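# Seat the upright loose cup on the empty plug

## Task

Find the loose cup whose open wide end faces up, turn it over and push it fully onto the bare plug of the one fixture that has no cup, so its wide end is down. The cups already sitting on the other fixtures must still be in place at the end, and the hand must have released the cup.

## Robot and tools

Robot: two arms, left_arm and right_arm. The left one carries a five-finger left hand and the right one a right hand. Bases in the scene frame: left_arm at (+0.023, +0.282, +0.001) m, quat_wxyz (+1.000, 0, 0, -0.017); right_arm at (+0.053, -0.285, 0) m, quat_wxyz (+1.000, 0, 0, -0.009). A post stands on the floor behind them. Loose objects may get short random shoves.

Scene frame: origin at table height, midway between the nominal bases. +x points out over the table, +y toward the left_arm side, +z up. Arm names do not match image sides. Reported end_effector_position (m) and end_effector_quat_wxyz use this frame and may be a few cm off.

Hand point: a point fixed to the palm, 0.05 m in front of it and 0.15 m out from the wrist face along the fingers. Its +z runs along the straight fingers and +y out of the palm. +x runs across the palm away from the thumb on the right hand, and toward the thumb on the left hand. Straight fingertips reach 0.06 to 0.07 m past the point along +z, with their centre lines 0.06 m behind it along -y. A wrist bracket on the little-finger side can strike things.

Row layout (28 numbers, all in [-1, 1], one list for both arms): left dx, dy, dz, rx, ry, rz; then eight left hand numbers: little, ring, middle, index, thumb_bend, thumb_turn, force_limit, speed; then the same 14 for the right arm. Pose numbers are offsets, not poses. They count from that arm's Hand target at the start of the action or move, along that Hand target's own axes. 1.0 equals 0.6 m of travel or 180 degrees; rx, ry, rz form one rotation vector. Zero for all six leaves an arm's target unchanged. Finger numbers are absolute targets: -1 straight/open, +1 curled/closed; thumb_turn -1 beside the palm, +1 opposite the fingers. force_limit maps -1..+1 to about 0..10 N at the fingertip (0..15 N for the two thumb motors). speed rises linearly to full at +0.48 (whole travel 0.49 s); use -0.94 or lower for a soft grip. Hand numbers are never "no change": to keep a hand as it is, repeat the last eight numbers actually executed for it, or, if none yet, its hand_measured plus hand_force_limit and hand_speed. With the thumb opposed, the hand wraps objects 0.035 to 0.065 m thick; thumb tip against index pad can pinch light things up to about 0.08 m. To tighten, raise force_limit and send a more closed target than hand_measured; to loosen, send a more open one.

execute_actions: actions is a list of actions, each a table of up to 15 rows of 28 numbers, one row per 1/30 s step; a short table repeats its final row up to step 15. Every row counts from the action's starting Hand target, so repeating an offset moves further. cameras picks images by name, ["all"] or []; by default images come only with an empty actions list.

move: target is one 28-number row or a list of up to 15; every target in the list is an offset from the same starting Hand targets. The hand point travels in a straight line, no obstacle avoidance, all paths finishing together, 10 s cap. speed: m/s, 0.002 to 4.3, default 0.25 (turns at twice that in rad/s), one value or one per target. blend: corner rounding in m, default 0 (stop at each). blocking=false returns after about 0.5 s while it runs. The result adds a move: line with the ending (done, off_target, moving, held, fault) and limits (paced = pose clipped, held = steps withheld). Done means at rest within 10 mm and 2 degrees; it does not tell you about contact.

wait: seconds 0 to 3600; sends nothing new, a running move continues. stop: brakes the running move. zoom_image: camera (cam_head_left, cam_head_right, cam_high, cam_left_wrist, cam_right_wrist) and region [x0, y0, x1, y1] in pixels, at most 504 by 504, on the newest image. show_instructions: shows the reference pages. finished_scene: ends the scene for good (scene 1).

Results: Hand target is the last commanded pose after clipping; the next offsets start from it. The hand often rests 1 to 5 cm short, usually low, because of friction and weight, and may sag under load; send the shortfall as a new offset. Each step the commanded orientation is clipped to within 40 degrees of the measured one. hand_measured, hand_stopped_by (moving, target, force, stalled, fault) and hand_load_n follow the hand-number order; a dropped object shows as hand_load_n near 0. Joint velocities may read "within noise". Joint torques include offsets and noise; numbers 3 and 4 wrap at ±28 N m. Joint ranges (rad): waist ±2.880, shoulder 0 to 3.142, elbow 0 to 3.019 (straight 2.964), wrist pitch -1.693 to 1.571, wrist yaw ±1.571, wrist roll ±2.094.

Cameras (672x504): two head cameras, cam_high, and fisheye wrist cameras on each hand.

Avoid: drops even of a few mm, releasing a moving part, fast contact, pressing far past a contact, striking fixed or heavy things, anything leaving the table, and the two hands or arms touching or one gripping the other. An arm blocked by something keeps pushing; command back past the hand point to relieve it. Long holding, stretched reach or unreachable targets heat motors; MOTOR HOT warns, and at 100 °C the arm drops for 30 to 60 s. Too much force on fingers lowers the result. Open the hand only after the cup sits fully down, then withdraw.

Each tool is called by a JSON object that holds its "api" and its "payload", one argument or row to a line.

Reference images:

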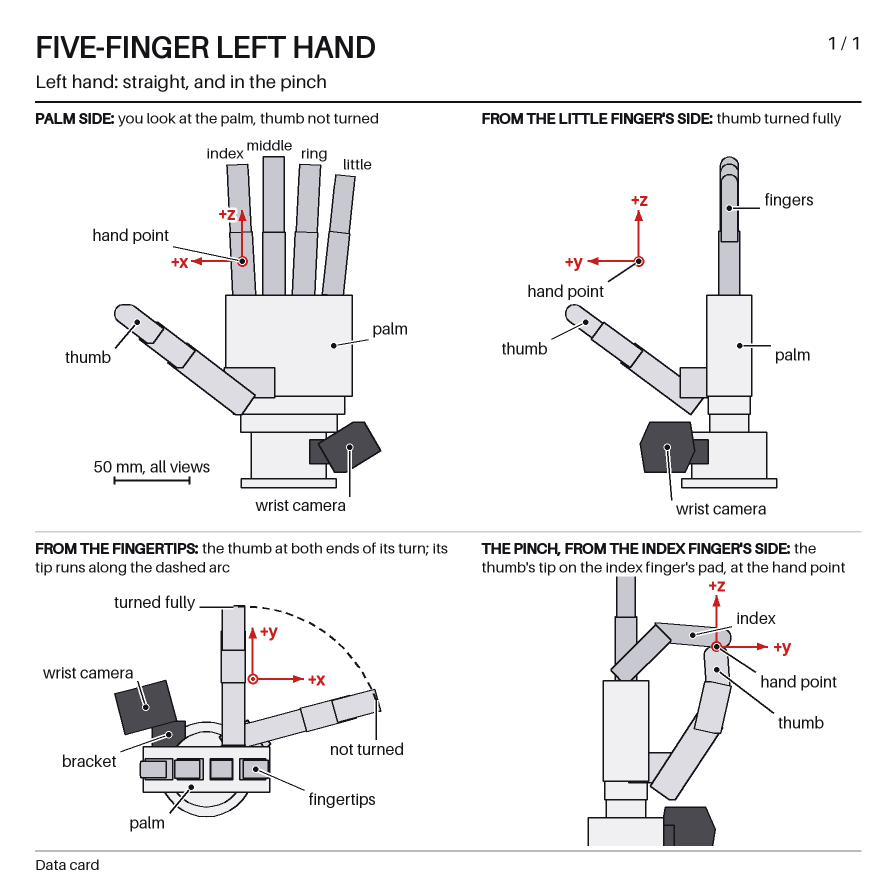

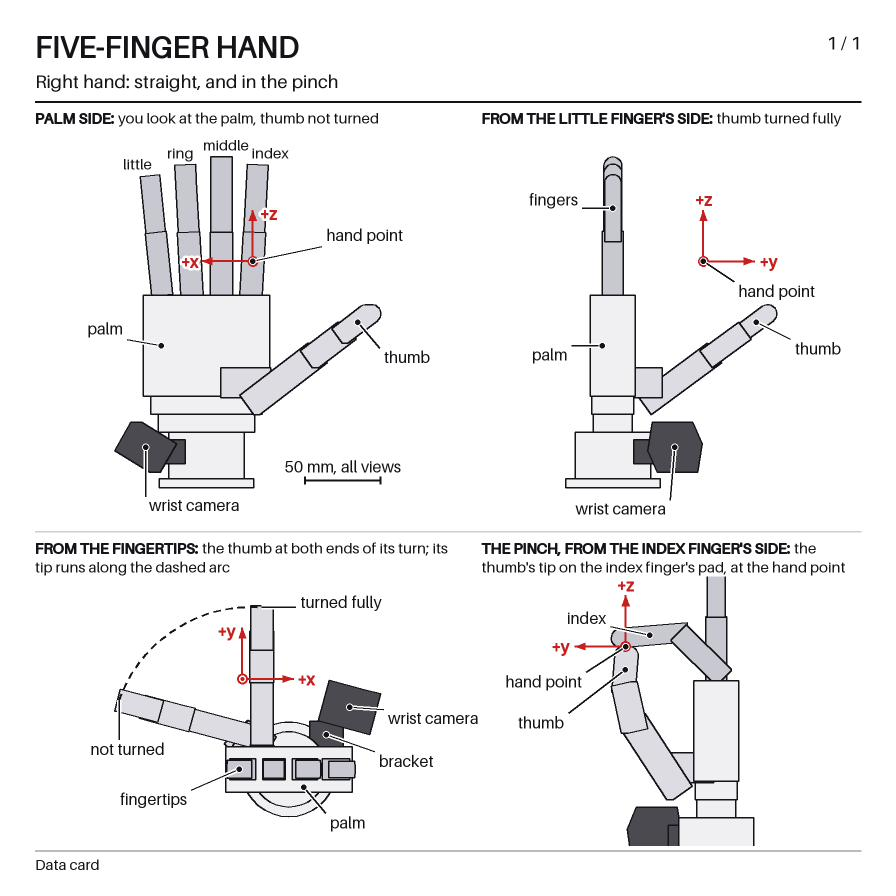

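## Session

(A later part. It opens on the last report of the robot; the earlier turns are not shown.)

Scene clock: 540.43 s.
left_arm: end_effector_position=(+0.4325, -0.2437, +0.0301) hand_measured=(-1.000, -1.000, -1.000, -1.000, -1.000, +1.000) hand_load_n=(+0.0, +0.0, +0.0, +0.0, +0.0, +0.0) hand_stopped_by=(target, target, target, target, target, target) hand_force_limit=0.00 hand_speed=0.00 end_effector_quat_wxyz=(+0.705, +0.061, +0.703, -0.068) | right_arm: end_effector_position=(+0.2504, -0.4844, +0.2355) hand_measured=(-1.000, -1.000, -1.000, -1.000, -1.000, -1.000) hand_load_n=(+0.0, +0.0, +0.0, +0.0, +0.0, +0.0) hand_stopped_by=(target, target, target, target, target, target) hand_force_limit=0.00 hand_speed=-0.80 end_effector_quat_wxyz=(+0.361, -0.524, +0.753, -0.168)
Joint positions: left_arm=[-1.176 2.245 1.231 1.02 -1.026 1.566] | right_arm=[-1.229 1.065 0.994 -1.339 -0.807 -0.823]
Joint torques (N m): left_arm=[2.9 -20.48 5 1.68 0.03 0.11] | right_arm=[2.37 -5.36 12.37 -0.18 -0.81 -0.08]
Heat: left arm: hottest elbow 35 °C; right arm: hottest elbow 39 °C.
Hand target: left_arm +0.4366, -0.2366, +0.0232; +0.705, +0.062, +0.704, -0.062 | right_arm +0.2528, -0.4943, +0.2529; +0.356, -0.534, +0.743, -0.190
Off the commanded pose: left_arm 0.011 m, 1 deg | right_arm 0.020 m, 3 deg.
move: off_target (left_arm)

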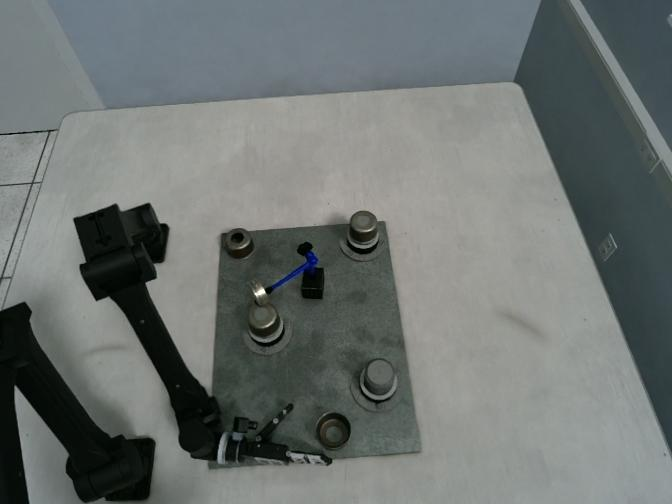

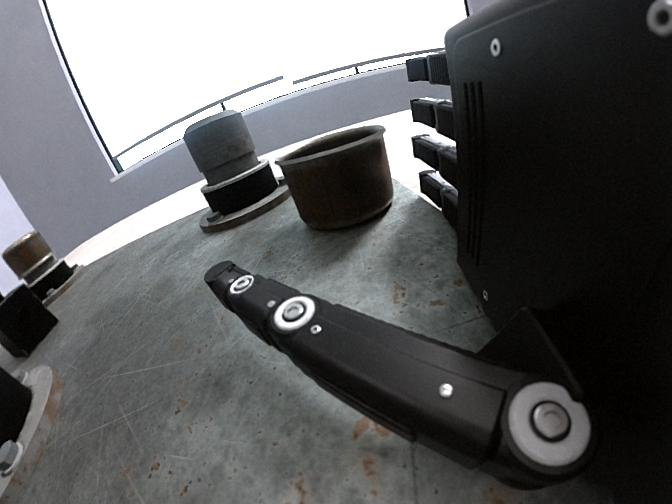

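{"api": "move", "payload": {
  "target": [
    [0.0,0.015,0.04,0,0,0,-1,-1,-1,-1,-1,1,0,0,0,0,0,0,0,0,-1,-1,-1,-1,-1,-1,0,-0.8]
  ],
  "cameras": ["cam_high","cam_left_wrist"],
  "speed": 0.08
}}

{"api": "zoom_image", "payload": {
  "camera": "cam_high",
  "region": [220, 380, 370, 480]
}}

Scene clock: 550.73 s.
left_arm: end_effector_position=(+0.4574, -0.2332, +0.0301) hand_measured=(-1.000, -1.000, -1.000, -1.000, -1.000, +1.000) hand_load_n=(+0.0, +0.0, +0.0, +0.0, +0.0, +0.0) hand_stopped_by=(target, target, target, target, target, target) hand_force_limit=0.00 hand_speed=0.00 end_effector_quat_wxyz=(+0.705, +0.060, +0.703, -0.068) | right_arm: end_effector_position=(+0.2504, -0.4844, +0.2355) hand_measured=(-1.000, -1.000, -1.000, -1.000, -1.000, -1.000) hand_load_n=(+0.0, +0.0, +0.0, +0.0, +0.0, +0.0) hand_stopped_by=(target, target, target, target, target, target) hand_force_limit=0.00 hand_speed=-0.80 end_effector_quat_wxyz=(+0.361, -0.524, +0.753, -0.168)
Joint positions: left_arm=[-1.13 2.245 1.231 1.02 -0.982 1.566] | right_arm=[-1.229 1.065 0.994 -1.339 -0.807 -0.823]
Joint torques (N m): left_arm=[2.78 -19.55 6.34 1.31 0.05 0.13] | right_arm=[2.43 -5.36 12.37 -0.17 -0.81 -0.08]
Heat: left arm: hottest elbow 34 °C; right arm: hottest elbow 39 °C.
Hand target: left_arm +0.4618, -0.2320, +0.0232; +0.705, +0.062, +0.704, -0.062 | right_arm +0.2528, -0.4943, +0.2529; +0.356, -0.534, +0.743, -0.190
Off the commanded pose: left_arm 0.008 m, 1 deg | right_arm 0.020 m, 3 deg.
move: done

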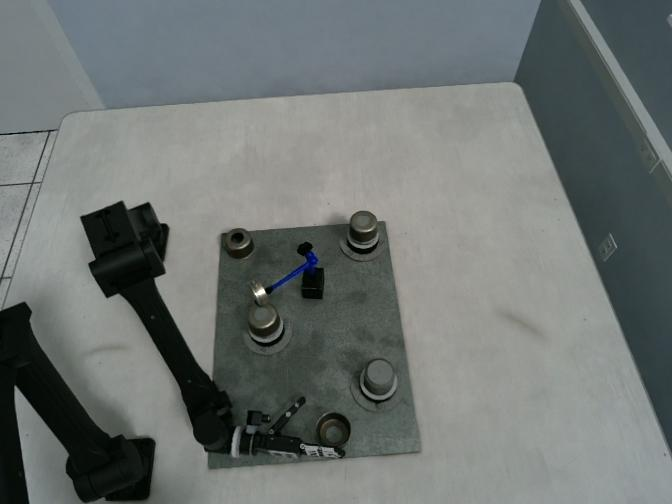

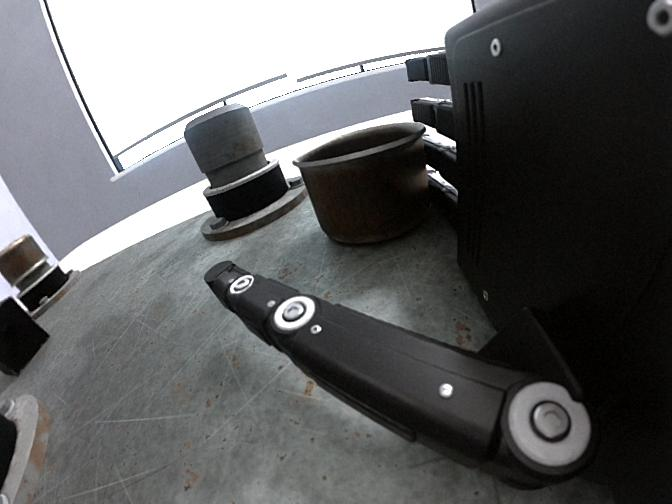

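Scaled by 3.360.

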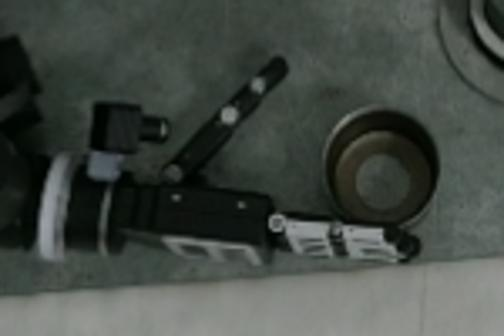

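{"api": "move", "payload": {
  "target": [
    [0.0,-0.0145,0.036,0,0,0,-1,-1,-1,-1,-1,1,0,0,0,0,0,0,0,0,-1,-1,-1,-1,-1,-1,0,-0.8]
  ],
  "cameras": ["cam_high","cam_left_wrist"],
  "speed": 0.08
}}

{"api": "zoom_image", "payload": {
  "camera": "cam_high",
  "region": [220, 380, 370, 480]
}}

Scene clock: 563.33 s.
left_arm: end_effector_position=(+0.4741, -0.2408, +0.0308) hand_measured=(-1.000, -1.000, -1.000, -1.000, -1.000, +1.000) hand_load_n=(+0.0, +0.0, +0.0, +0.0, +0.0, +0.5) hand_stopped_by=(target, target, target, target, target, target) hand_force_limit=0.00 hand_speed=0.00 end_effector_quat_wxyz=(+0.705, +0.060, +0.703, -0.068) | right_arm: end_effector_position=(+0.2504, -0.4844, +0.2355) hand_measured=(-1.000, -1.000, -1.000, -1.000, -1.000, -1.000) hand_load_n=(+0.0, +0.0, +0.0, +0.0, +0.0, +0.0) hand_stopped_by=(target, target, target, target, target, target) hand_force_limit=0.00 hand_speed=-0.80 end_effector_quat_wxyz=(+0.361, -0.524, +0.753, -0.168)
Joint positions: left_arm=[-1.11 2.263 1.278 0.993 -0.961 1.566] | right_arm=[-1.229 1.065 0.994 -1.339 -0.807 -0.823]
Joint torques (N m): left_arm=[2.9 -19.37 7.77 0.94 0.04 0.12] | right_arm=[2.32 -5.36 12.33 -0.17 -0.81 -0.08]
Heat: left arm: hottest elbow 33 °C; right arm: hottest elbow 39 °C.
Hand target: left_arm +0.4816, -0.2442, +0.0232; +0.705, +0.062, +0.704, -0.062 | right_arm +0.2528, -0.4943, +0.2529; +0.356, -0.534, +0.743, -0.190
Off the commanded pose: left_arm 0.011 m, 1 deg | right_arm 0.020 m, 3 deg.
move: off_target (left_arm)

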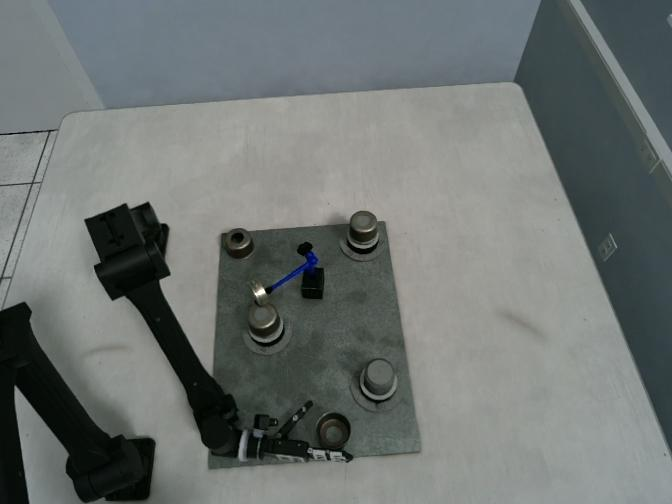

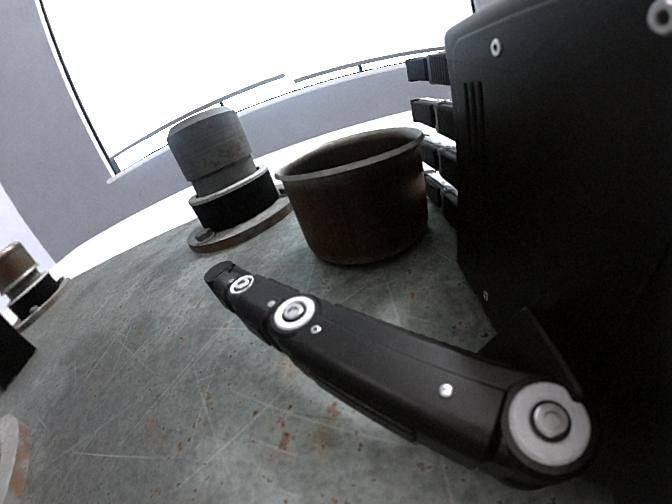

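Scaled by 3.360.

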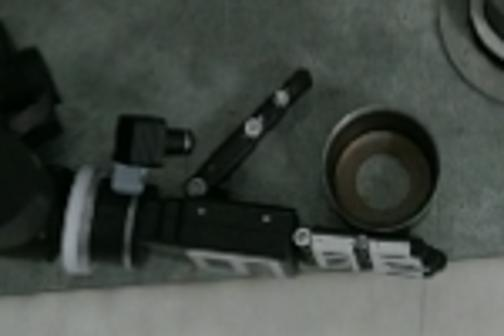

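{"api": "move", "payload": {
  "target": [
    [0.0,0.0,0.037,0,0,0,-1,-1,-1,-1,-1,1,0,0,0,0,0,0,0,0,-1,-1,-1,-1,-1,-1,0,-0.8]
  ],
  "cameras": ["cam_high","cam_left_wrist"],
  "speed": 0.08
}}

{"api": "zoom_image", "payload": {
  "camera": "cam_high",
  "region": [220, 380, 370, 480]
}}

Scene clock: 571.83 s.
left_arm: end_effector_position=(+0.4969, -0.2435, +0.0312) hand_measured=(-1.000, -1.000, -1.000, -1.000, -1.000, +1.000) hand_load_n=(+0.0, +0.0, +0.0, +0.0, +0.0, +0.0) hand_stopped_by=(target, target, target, target, target, target) hand_force_limit=0.00 hand_speed=0.00 end_effector_quat_wxyz=(+0.705, +0.059, +0.703, -0.067) | right_arm: end_effector_position=(+0.2504, -0.4844, +0.2355) hand_measured=(-1.000, -1.000, -1.000, -1.000, -1.000, -1.000) hand_load_n=(+0.0, +0.0, +0.0, +0.0, -0.5, +0.0) hand_stopped_by=(target, target, target, target, target, target) hand_force_limit=0.00 hand_speed=-0.80 end_effector_quat_wxyz=(+0.361, -0.524, +0.753, -0.168)
Joint positions: left_arm=[-1.078 2.281 1.322 0.966 -0.932 1.566] | right_arm=[-1.229 1.065 0.994 -1.339 -0.807 -0.823]
Joint torques (N m): left_arm=[2.84 -19.66 8.1 0.95 0.09 0.11] | right_arm=[2.43 -5.36 12.37 -0.17 -0.81 -0.07]
Heat: left arm: hottest elbow 34 °C; right arm: hottest elbow 39 °C.
Hand target: left_arm +0.5034, -0.2481, +0.0231; +0.705, +0.062, +0.704, -0.062 | right_arm +0.2528, -0.4943, +0.2529; +0.356, -0.534, +0.743, -0.190
Off the commanded pose: left_arm 0.011 m, 1 deg | right_arm 0.020 m, 3 deg.
move: off_target (left_arm)

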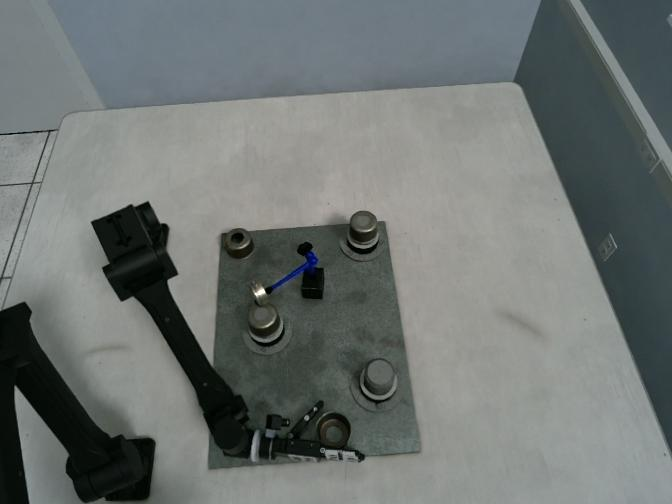

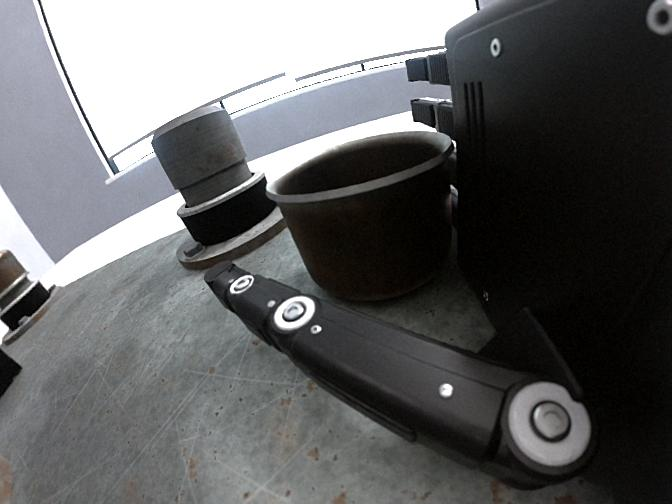

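Scaled by 3.360.

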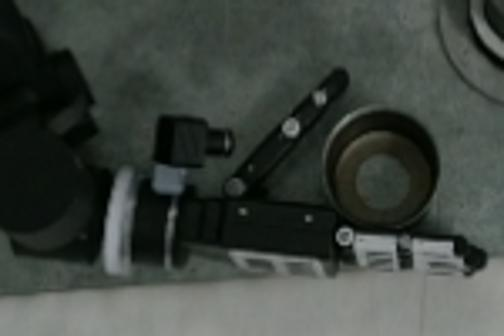

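{"api": "move", "payload": {
  "target": [
    [0,0,0,0,0,0,-1,-1,0.2,0.2,0.1,1,-0.5,-0.9,0,0,0,0,0,0,-1,-1,-1,-1,-1,-1,0,-0.8]
  ],
  "cameras": ["cam_high","cam_left_wrist","cam_head_left"]
}}

{"api": "zoom_image", "payload": {
  "camera": "cam_high",
  "region": [270, 380, 420, 480]
}}

Scene clock: 595.77 s.
left_arm: end_effector_position=(+0.4970, -0.2441, +0.0312) hand_measured=(-1.000, -1.000, -0.330, -0.350, -0.668, +1.000) hand_load_n=(+0.0, +0.0, +3.0, +1.0, +5.5, +1.0) hand_stopped_by=(target, target, force, force, force, target) hand_force_limit=-0.50 hand_speed=-0.90 end_effector_quat_wxyz=(+0.705, +0.060, +0.703, -0.068) | right_arm: end_effector_position=(+0.2504, -0.4844, +0.2355) hand_measured=(-1.000, -1.000, -1.000, -1.000, -1.000, -1.000) hand_load_n=(+0.0, +0.0, -0.5, +0.0, +0.0, +0.0) hand_stopped_by=(target, target, target, target, target, target) hand_force_limit=0.00 hand_speed=-0.80 end_effector_quat_wxyz=(+0.361, -0.524, +0.753, -0.168)
Joint positions: left_arm=[-1.078 2.281 1.322 0.966 -0.929 1.566] | right_arm=[-1.229 1.065 0.994 -1.339 -0.807 -0.823]
Joint torques (N m): left_arm=[2.78 -19.66 8.09 0.92 -0.08 0.12] | right_arm=[2.32 -5.3 12.33 -0.18 -0.82 -0.07]
Heat: left arm: hottest elbow 34 °C; right arm: hottest elbow 39 °C.
Hand target: left_arm +0.5034, -0.2481, +0.0231; +0.705, +0.062, +0.704, -0.062 | right_arm +0.2528, -0.4943, +0.2529; +0.356, -0.534, +0.743, -0.190
Off the commanded pose: left_arm 0.011 m, 1 deg | right_arm 0.020 m, 3 deg.
move: done
Images, in order (width x height): cam_head_left 672x504, cam_high 672x504, cam_left_wrist 672x504.

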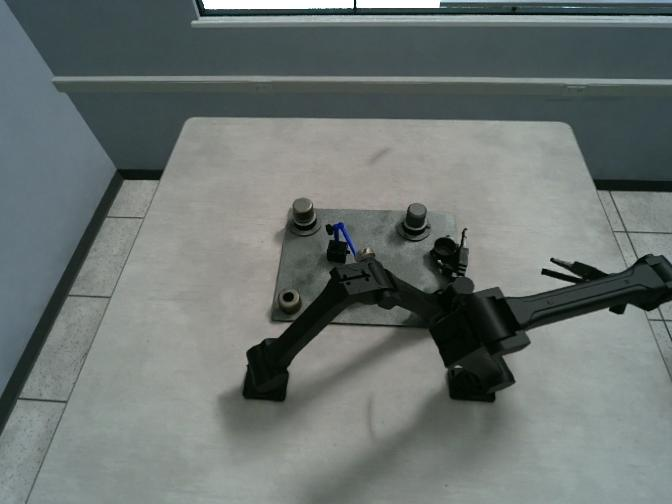

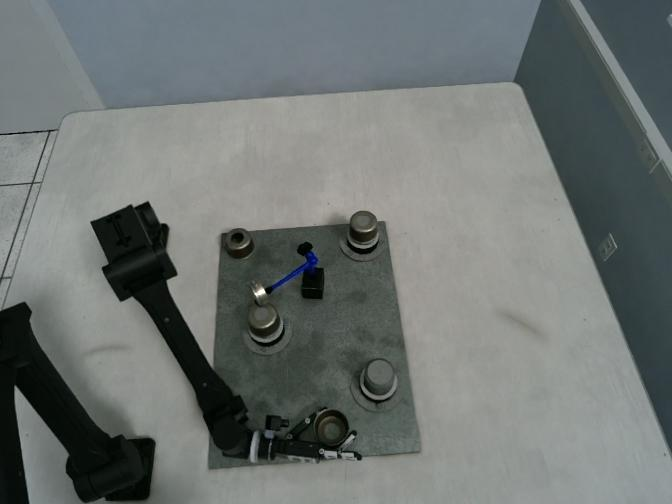

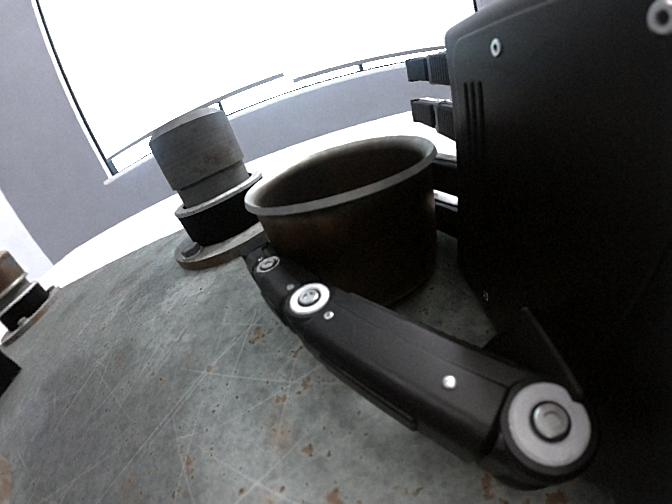

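Scaled by 3.360.

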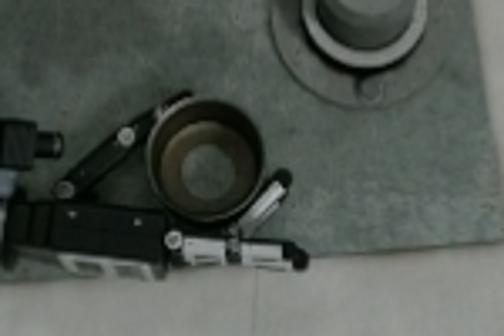

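{"api": "move", "payload": {
  "target": [
    [0,0,0,0,0,0,-1,-1,0.3,0.3,0.2,1,0.0,-0.92,0,0,0,0,0,0,-1,-1,-1,-1,-1,-1,0,-0.8]
  ],
  "cameras": ["cam_left_wrist"]
}}

{"api": "zoom_image", "payload": {
  "camera": "cam_left_wrist",
  "region": [200, 100, 520, 340]
}}

Scene clock: 601.63 s.
left_arm: end_effector_position=(+0.4970, -0.2441, +0.0312) hand_measured=(-1.000, -1.000, -0.302, -0.308, -0.666, +1.000) hand_load_n=(+0.0, +0.0, +3.5, +5.0, +10.5, +0.5) hand_stopped_by=(target, target, force, force, force, target) hand_force_limit=0.00 hand_speed=-0.92 end_effector_quat_wxyz=(+0.705, +0.060, +0.703, -0.068) | right_arm: end_effector_position=(+0.2504, -0.4844, +0.2355) hand_measured=(-1.000, -1.000, -1.000, -1.000, -1.000, -1.000) hand_load_n=(+0.0, +0.0, +0.0, +0.0, +0.0, +0.0) hand_stopped_by=(target, target, target, target, target, target) hand_force_limit=0.00 hand_speed=-0.80 end_effector_quat_wxyz=(+0.361, -0.524, +0.753, -0.168)
Joint positions: left_arm=[-1.078 2.281 1.322 0.966 -0.929 1.566] | right_arm=[-1.229 1.065 0.994 -1.339 -0.807 -0.823]
Joint torques (N m): left_arm=[3.08 -19.14 8.08 1.02 -0.06 0.13] | right_arm=[2.37 -5.36 12.34 -0.2 -0.81 -0.08]
Heat: left arm: hottest elbow 34 °C; right arm: hottest elbow 39 °C.
Hand target: left_arm +0.5034, -0.2481, +0.0231; +0.705, +0.062, +0.704, -0.062 | right_arm +0.2528, -0.4943, +0.2529; +0.356, -0.534, +0.743, -0.190
Off the commanded pose: left_arm 0.011 m, 1 deg | right_arm 0.020 m, 3 deg.
move: done

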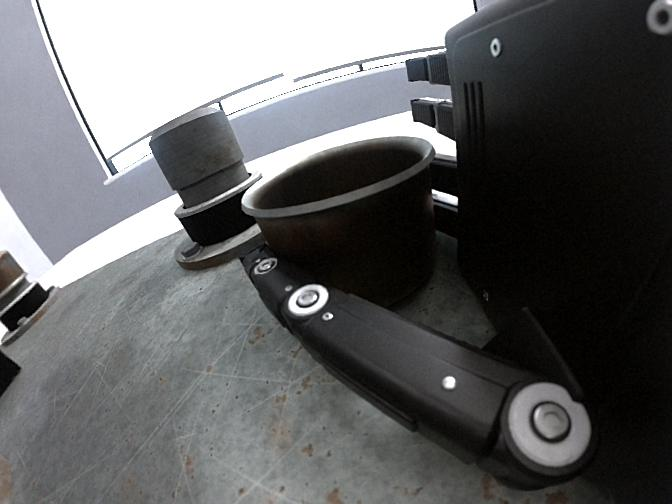

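Scaled by 1.575 from the camera's image (finer frame: 960x720).

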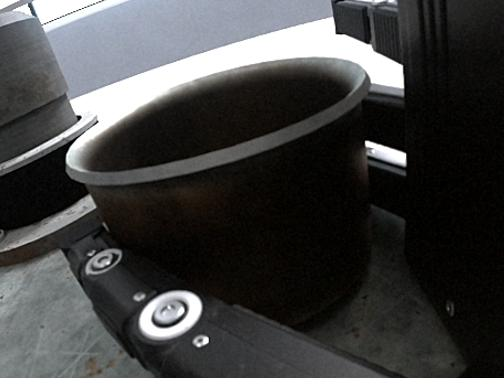

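{"api": "move", "payload": {
  "target": [
    [-0.09,0,0,0,0,0,-1,-1,0.3,0.3,0.2,1,0.0,-0.92,0,0,0,0,0,0,-1,-1,-1,-1,-1,-1,0,-0.8]
  ],
  "cameras": ["cam_left_wrist"],
  "speed": 0.08
}}

Scene clock: 647.40 s.
left_arm: end_effector_position=(+0.4976, -0.2451, +0.0464) hand_measured=(-1.000, -1.000, -0.302, -0.308, -0.666, +1.000) hand_load_n=(+0.0, +0.0, +3.5, +5.0, +10.5, +1.0) hand_stopped_by=(target, target, force, force, force, target) hand_force_limit=0.00 hand_speed=-0.92 end_effector_quat_wxyz=(+0.695, +0.077, +0.713, -0.051) | right_arm: end_effector_position=(+0.2504, -0.4844, +0.2355) hand_measured=(-1.000, -1.000, -1.000, -1.000, -1.000, -1.000) hand_load_n=(+0.0, +0.0, +0.0, +0.0, +0.0, +0.0) hand_stopped_by=(target, target, target, target, target, target) hand_force_limit=0.00 hand_speed=-0.80 end_effector_quat_wxyz=(+0.361, -0.524, +0.753, -0.168)
Joint positions: left_arm=[-1.078 2.238 1.324 0.865 -0.93 1.566] | right_arm=[-1.229 1.065 0.994 -1.339 -0.807 -0.823]
Joint torques (N m): left_arm=[3.08 -25.05 7.02 1.31 -0.07 0.13] | right_arm=[2.37 -5.3 12.34 -0.21 -0.81 -0.07]
Heat: left arm: hottest elbow 35 °C; right arm: hottest elbow 39 °C.
Hand target: left_arm +0.5034, -0.2482, +0.0771; +0.705, +0.062, +0.704, -0.062 | right_arm +0.2528, -0.4943, +0.2529; +0.356, -0.534, +0.743, -0.190
Off the commanded pose: left_arm 0.031 m, 3 deg | right_arm 0.020 m, 3 deg.
move: off_target (left_arm)

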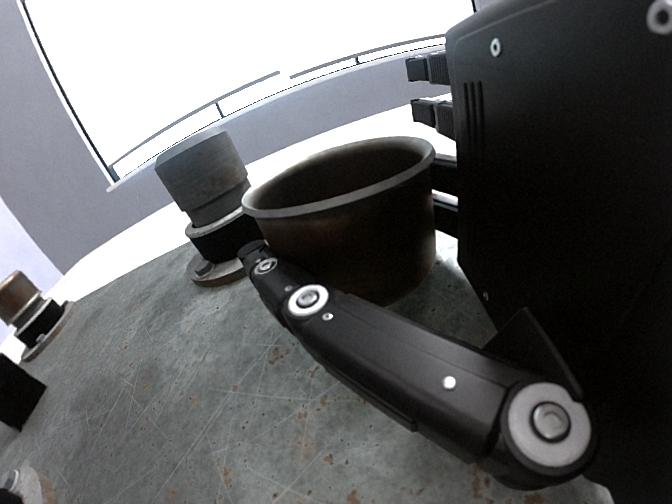

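{"api": "move", "payload": {
  "target": [
    [-0.19,0.0663,-0.0845,0,0,0,-1,-1,0.3,0.3,0.2,1,0.0,-0.92,0,0,0,0,0,0,-1,-1,-1,-1,-1,-1,0,-0.8]
  ],
  "cameras": ["cam_left_wrist","cam_high"],
  "speed": 0.15
}}

Scene clock: 658.13 s.
left_arm: end_effector_position=(+0.4637, -0.1960, +0.1720) hand_measured=(-1.000, -1.000, -0.302, -0.308, -0.666, +1.000) hand_load_n=(+0.0, +0.0, +3.5, +5.0, +10.5, +1.0) hand_stopped_by=(target, target, force, force, force, target) hand_force_limit=0.00 hand_speed=-0.92 end_effector_quat_wxyz=(+0.699, +0.068, +0.710, -0.051) | right_arm: end_effector_position=(+0.2504, -0.4844, +0.2355) hand_measured=(-1.000, -1.000, -1.000, -1.000, -1.000, -1.000) hand_load_n=(+0.0, +0.0, +0.0, -0.5, +0.0, +0.0) hand_stopped_by=(target, target, target, target, target, target) hand_force_limit=0.00 hand_speed=-0.80 end_effector_quat_wxyz=(+0.361, -0.524, +0.753, -0.168)
Joint positions: left_arm=[-1.095 1.895 1.143 0.72 -0.959 1.566] | right_arm=[-1.229 1.065 0.994 -1.339 -0.807 -0.823]
Joint torques (N m): left_arm=[1.49 -20.54 7.73 1.39 -0.11 0.11] | right_arm=[2.43 -5.36 12.37 -0.18 -0.81 -0.07]
Heat: left arm: hottest elbow 35 °C; right arm: hottest elbow 39 °C.
Hand target: left_arm +0.4603, -0.2002, +0.1912; +0.705, +0.062, +0.704, -0.062 | right_arm +0.2528, -0.4943, +0.2529; +0.356, -0.534, +0.743, -0.190
Off the commanded pose: left_arm 0.020 m, 2 deg | right_arm 0.020 m, 3 deg.
move: off_target (left_arm)
Images, in order (width x height): cam_high 672x504, cam_left_wrist 672x504.

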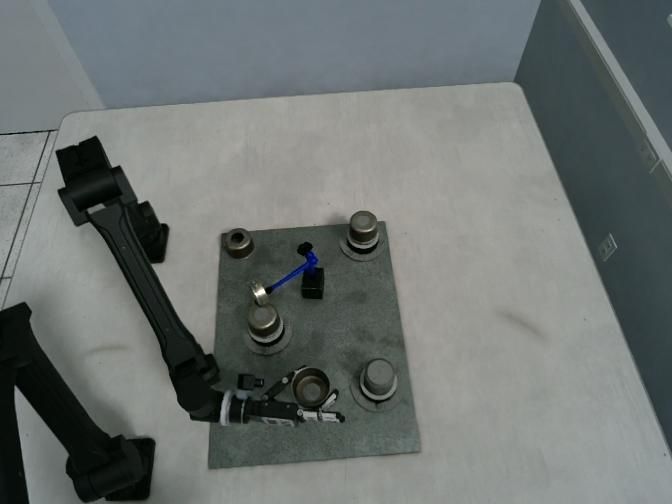

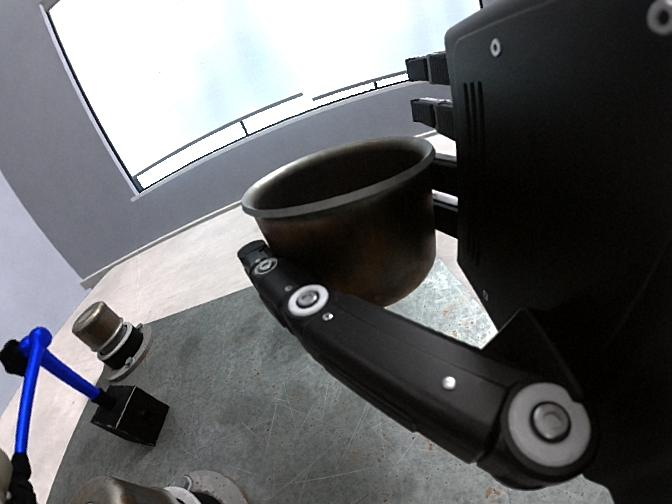

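{"api": "move", "payload": {
  "target": [
    [0,0,-0.02,-0.1524,0.1524,-0.4834,-1,-1,0.3,0.3,0.2,1,0.0,-0.92,0,0,0,0,0,0,-1,-1,-1,-1,-1,-1,0,-0.8]
  ],
  "cameras": ["all"],
  "speed": 0.2
}}

Scene clock: 668.47 s.
left_arm: end_effector_position=(+0.4361, -0.1890, +0.1472) hand_measured=(-1.000, -1.000, -0.302, -0.308, -0.666, +1.000) hand_load_n=(+0.0, +0.0, +4.0, +4.5, +10.5, +0.0) hand_stopped_by=(target, target, force, force, force, target) hand_force_limit=0.00 hand_speed=-0.92 end_effector_quat_wxyz=(+0.298, -0.562, +0.702, -0.319) | right_arm: end_effector_position=(+0.2504, -0.4844, +0.2355) hand_measured=(-1.000, -1.000, -1.000, -1.000, -1.000, -1.000) hand_load_n=(+0.0, +0.0, +0.0, -0.5, +0.0, -0.5) hand_stopped_by=(target, target, target, target, target, target) hand_force_limit=0.00 hand_speed=-0.80 end_effector_quat_wxyz=(+0.361, -0.524, +0.753, -0.168)
Joint positions: left_arm=[-0.921 1.647 1.295 -0.497 -0.605 -0.498] | right_arm=[-1.229 1.065 0.994 -1.339 -0.807 -0.823]
Joint torques (N m): left_arm=[3.25 -19.37 11.54 1.07 -0.52 -0.04] | right_arm=[2.43 -5.42 12.34 -0.18 -0.81 -0.08]
Heat: left arm: hottest elbow 35 °C; right arm: hottest elbow 39 °C.
Hand target: left_arm +0.4485, -0.1981, +0.1911; +0.296, -0.570, +0.679, -0.354 | right_arm +0.2528, -0.4943, +0.2529; +0.356, -0.534, +0.743, -0.190
Off the commanded pose: left_arm 0.047 m, 5 deg | right_arm 0.020 m, 3 deg.
move: off_target (left_arm)

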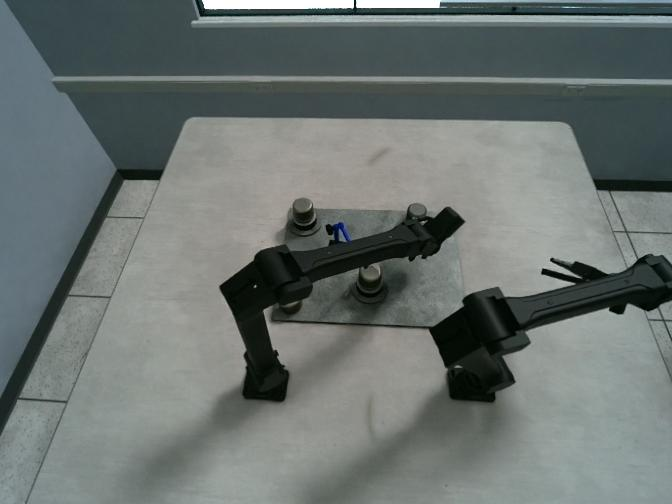

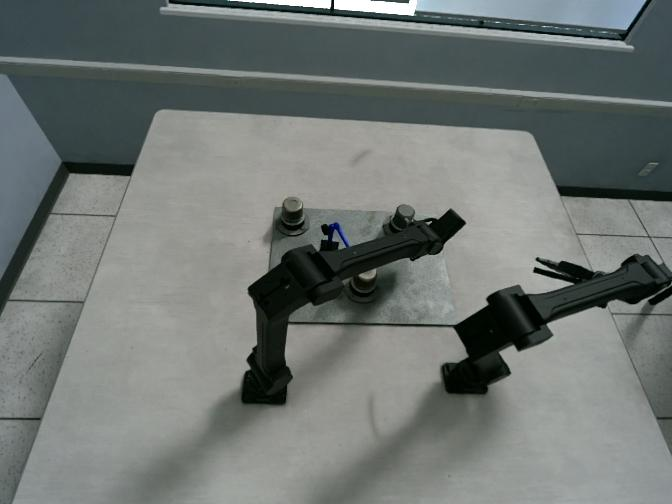

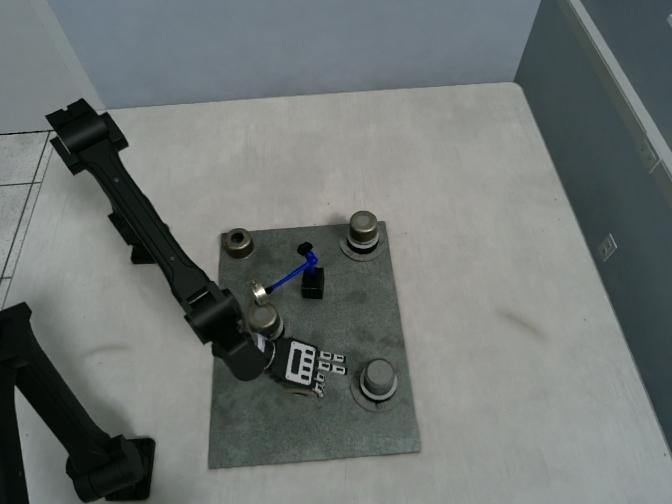

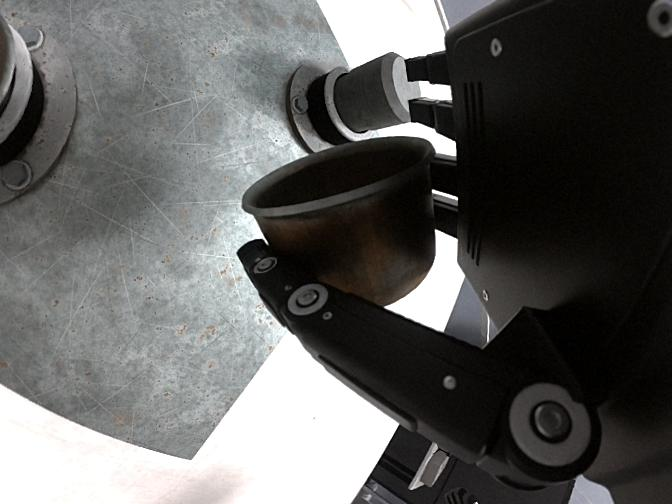

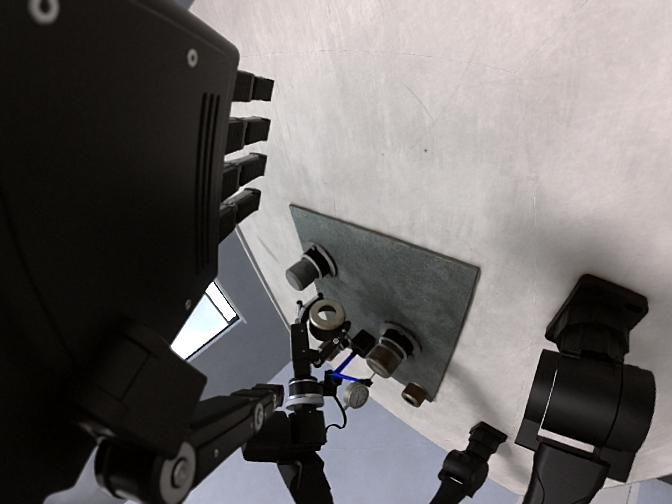

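{"api": "move", "payload": {
  "target": [
    [0.0555,0.097,0.152,0,0,0,-1,-1,0.3,0.3,0.2,1,0.0,-0.92,0,0,0,0,0,0,-1,-1,-1,-1,-1,-1,0,-0.8]
  ],
  "cameras": ["cam_left_wrist","cam_high","cam_right_wrist"],
  "speed": 0.1
}}

Scene clock: 688.70 s.
left_arm: end_effector_position=(+0.4592, -0.2158, +0.0543) hand_measured=(-1.000, -1.000, -0.302, -0.308, -0.666, +1.000) hand_load_n=(+0.0, +0.0, +3.5, +4.5, +11.0, +0.0) hand_stopped_by=(target, target, force, force, force, target) hand_force_limit=0.00 hand_speed=-0.92 end_effector_quat_wxyz=(+0.297, -0.564, +0.704, -0.314) | right_arm: end_effector_position=(+0.2504, -0.4844, +0.2355) hand_measured=(-1.000, -1.000, -1.000, -1.000, -1.000, -1.000) hand_load_n=(+0.0, +0.0, +0.0, +0.0, -0.5, +0.0) hand_stopped_by=(target, target, target, target, target, target) hand_force_limit=0.00 hand_speed=-0.80 end_effector_quat_wxyz=(+0.361, -0.524, +0.753, -0.168)
Joint positions: left_arm=[-0.914 1.84 1.295 -0.316 -0.6 -0.499] | right_arm=[-1.229 1.065 0.994 -1.339 -0.807 -0.823]
Joint torques (N m): left_arm=[3.25 -19.37 11.95 1.89 -0.49 0.01] | right_arm=[2.43 -5.3 12.36 -0.18 -0.82 -0.07]
Heat: left arm: hottest elbow 38 °C; right arm: hottest elbow 40 °C.
Hand target: left_arm +0.4835, -0.2381, +0.0912; +0.296, -0.570, +0.679, -0.354 | right_arm +0.2528, -0.4943, +0.2529; +0.356, -0.534, +0.743, -0.190
Off the commanded pose: left_arm 0.049 m, 5 deg | right_arm 0.020 m, 3 deg.
move: off_target (left_arm)
Images, in order (width x height): cam_high 672x504, cam_left_wrist 672x504, cam_right_wrist 672x504.

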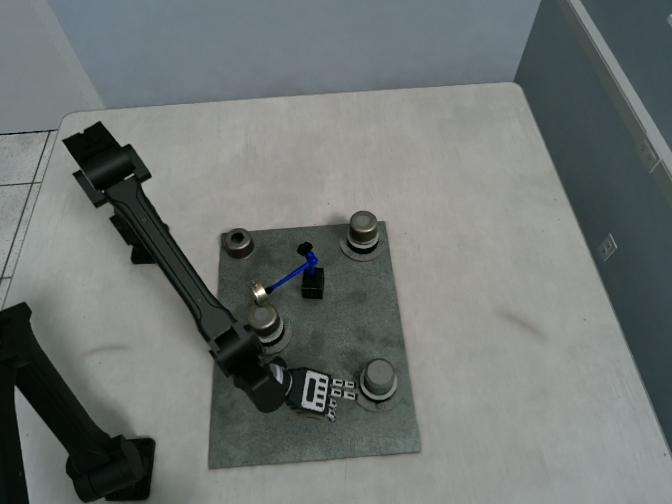

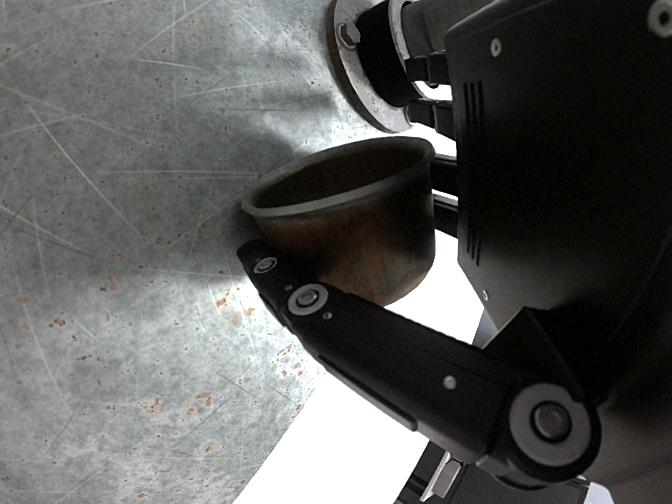

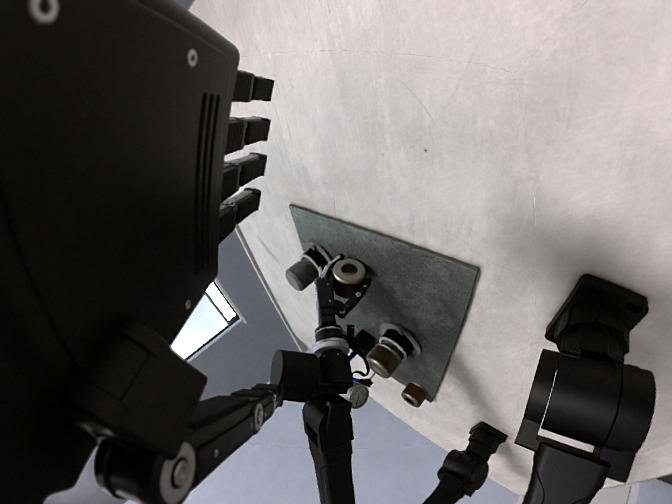

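{"api": "move", "payload": {
  "target": [
    [0.066,0.039,-0.0205,0,0,0,-1,-1,0.3,0.3,0.2,1,0.0,-0.92,0,0,0,0,0,0,-1,-1,-1,-1,-1,-1,0,-0.8]
  ],
  "cameras": ["cam_left_wrist","cam_high"],
  "speed": 0.1
}}

{"api": "zoom_image", "payload": {
  "camera": "cam_high",
  "region": [230, 340, 420, 480]
}}

Scene clock: 701.97 s.
left_arm: end_effector_position=(+0.4374, -0.2526, +0.0512) hand_measured=(-1.000, -1.000, -0.302, -0.308, -0.666, +1.000) hand_load_n=(+0.0, +0.0, +4.0, +4.5, +10.5, +0.0) hand_stopped_by=(target, target, force, force, force, target) hand_force_limit=0.00 hand_speed=-0.92 end_effector_quat_wxyz=(+0.299, -0.563, +0.697, -0.328) | right_arm: end_effector_position=(+0.2504, -0.4844, +0.2355) hand_measured=(-1.000, -1.000, -1.000, -1.000, -1.000, -1.000) hand_load_n=(+0.0, +0.0, +0.0, +0.0, +0.0, +0.0) hand_stopped_by=(target, target, target, target, target, target) hand_force_limit=0.00 hand_speed=-0.80 end_effector_quat_wxyz=(+0.361, -0.524, +0.753, -0.168)
Joint positions: left_arm=[-0.984 1.878 1.336 -0.322 -0.65 -0.557] | right_arm=[-1.229 1.065 0.994 -1.339 -0.807 -0.823]
Joint torques (N m): left_arm=[2.26 -19.6 12.01 1.03 -0.67 -0.07] | right_arm=[2.37 -5.3 12.37 -0.2 -0.81 -0.08]
Heat: left arm: hottest elbow 40 °C; right arm: hottest elbow 40 °C.
Hand target: left_arm +0.4533, -0.2730, +0.0791; +0.296, -0.570, +0.679, -0.354 | right_arm +0.2528, -0.4943, +0.2529; +0.356, -0.534, +0.743, -0.190
Off the commanded pose: left_arm 0.038 m, 4 deg | right_arm 0.020 m, 3 deg.
move: off_target (left_arm)
Images, in order (width x height): cam_high 672x504, cam_left_wrist 672x504.

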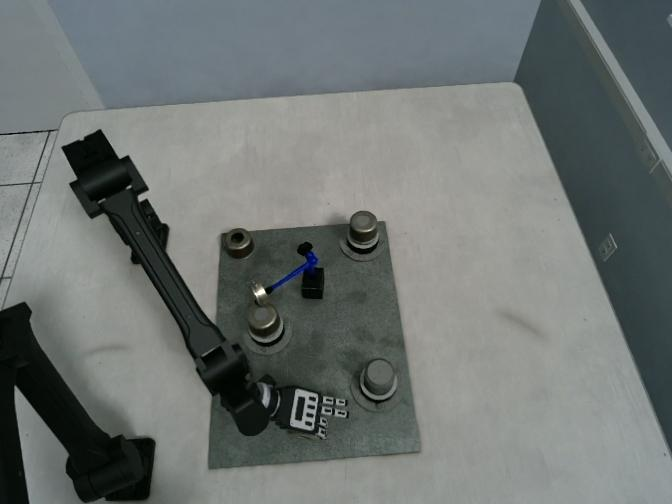

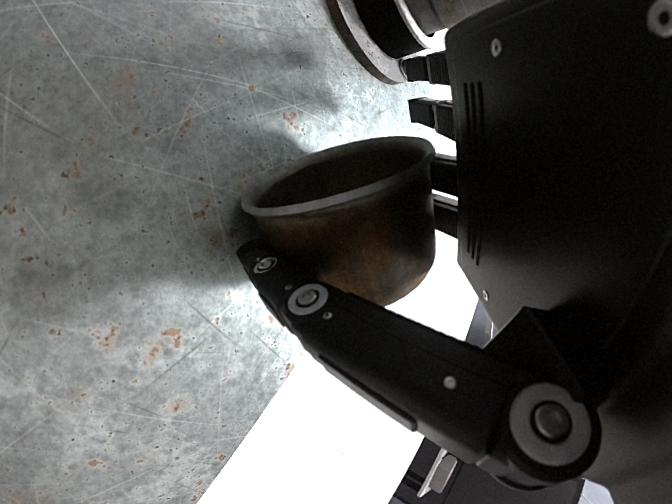

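Scaled by 2.653.

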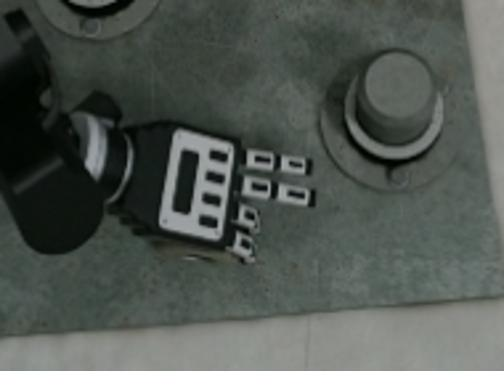

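{"api": "move", "payload": {
  "target": [
    [0,0.026,0.0185,0,0,0,-1,-1,0.3,0.3,0.2,1,0.0,-0.92,0,0,0,0,0,0,-1,-1,-1,-1,-1,-1,0,-0.8]
  ],
  "cameras": ["cam_left_wrist"],
  "speed": 0.05
}}

{"api": "zoom_image", "payload": {
  "camera": "cam_left_wrist",
  "region": [160, 90, 480, 350]
}}

Scene clock: 710.63 s.
left_arm: end_effector_position=(+0.4398, -0.2555, +0.0504) hand_measured=(-1.000, -1.000, -0.302, -0.308, -0.666, +1.000) hand_load_n=(+0.0, +0.0, +4.5, +3.5, +11.0, +0.0) hand_stopped_by=(target, target, force, force, force, target) hand_force_limit=0.00 hand_speed=-0.92 end_effector_quat_wxyz=(+0.299, -0.564, +0.693, -0.334) | right_arm: end_effector_position=(+0.2504, -0.4844, +0.2355) hand_measured=(-1.000, -1.000, -1.000, -1.000, -1.000, -1.000) hand_load_n=(+0.0, +0.0, +0.0, +0.0, +0.0, +0.0) hand_stopped_by=(target, target, target, target, target, target) hand_force_limit=0.00 hand_speed=-0.80 end_effector_quat_wxyz=(+0.361, -0.524, +0.753, -0.168)
Joint positions: left_arm=[-0.984 1.884 1.336 -0.303 -0.653 -0.559] | right_arm=[-1.229 1.065 0.994 -1.339 -0.807 -0.823]
Joint torques (N m): left_arm=[2.43 -17.85 10.91 1.88 -0.53 -0.08] | right_arm=[2.43 -5.36 12.37 -0.17 -0.82 -0.08]
Heat: left arm: hottest elbow 40 °C; right arm: hottest elbow 40 °C.
Hand target: left_arm +0.4535, -0.2731, +0.0599; +0.296, -0.570, +0.679, -0.354 | right_arm +0.2528, -0.4943, +0.2529; +0.356, -0.534, +0.743, -0.190
Off the commanded pose: left_arm 0.024 m, 3 deg | right_arm 0.020 m, 3 deg.
move: off_target (left_arm)

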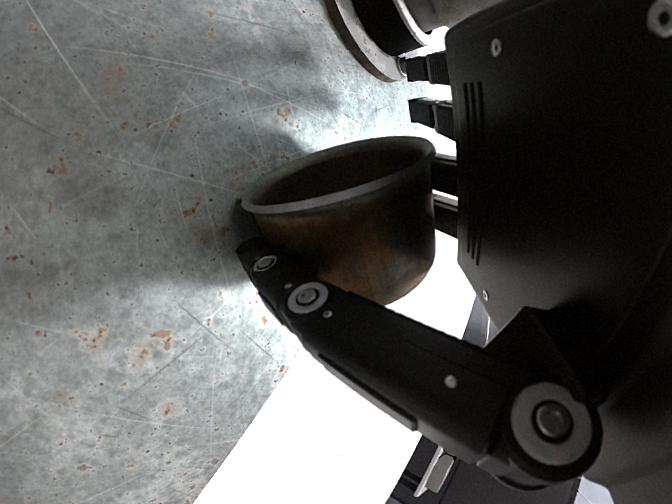

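Scaled by 1.575 from the camera's image (finer frame: 960x720).

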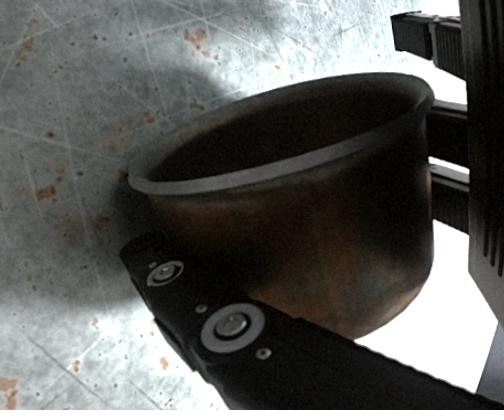

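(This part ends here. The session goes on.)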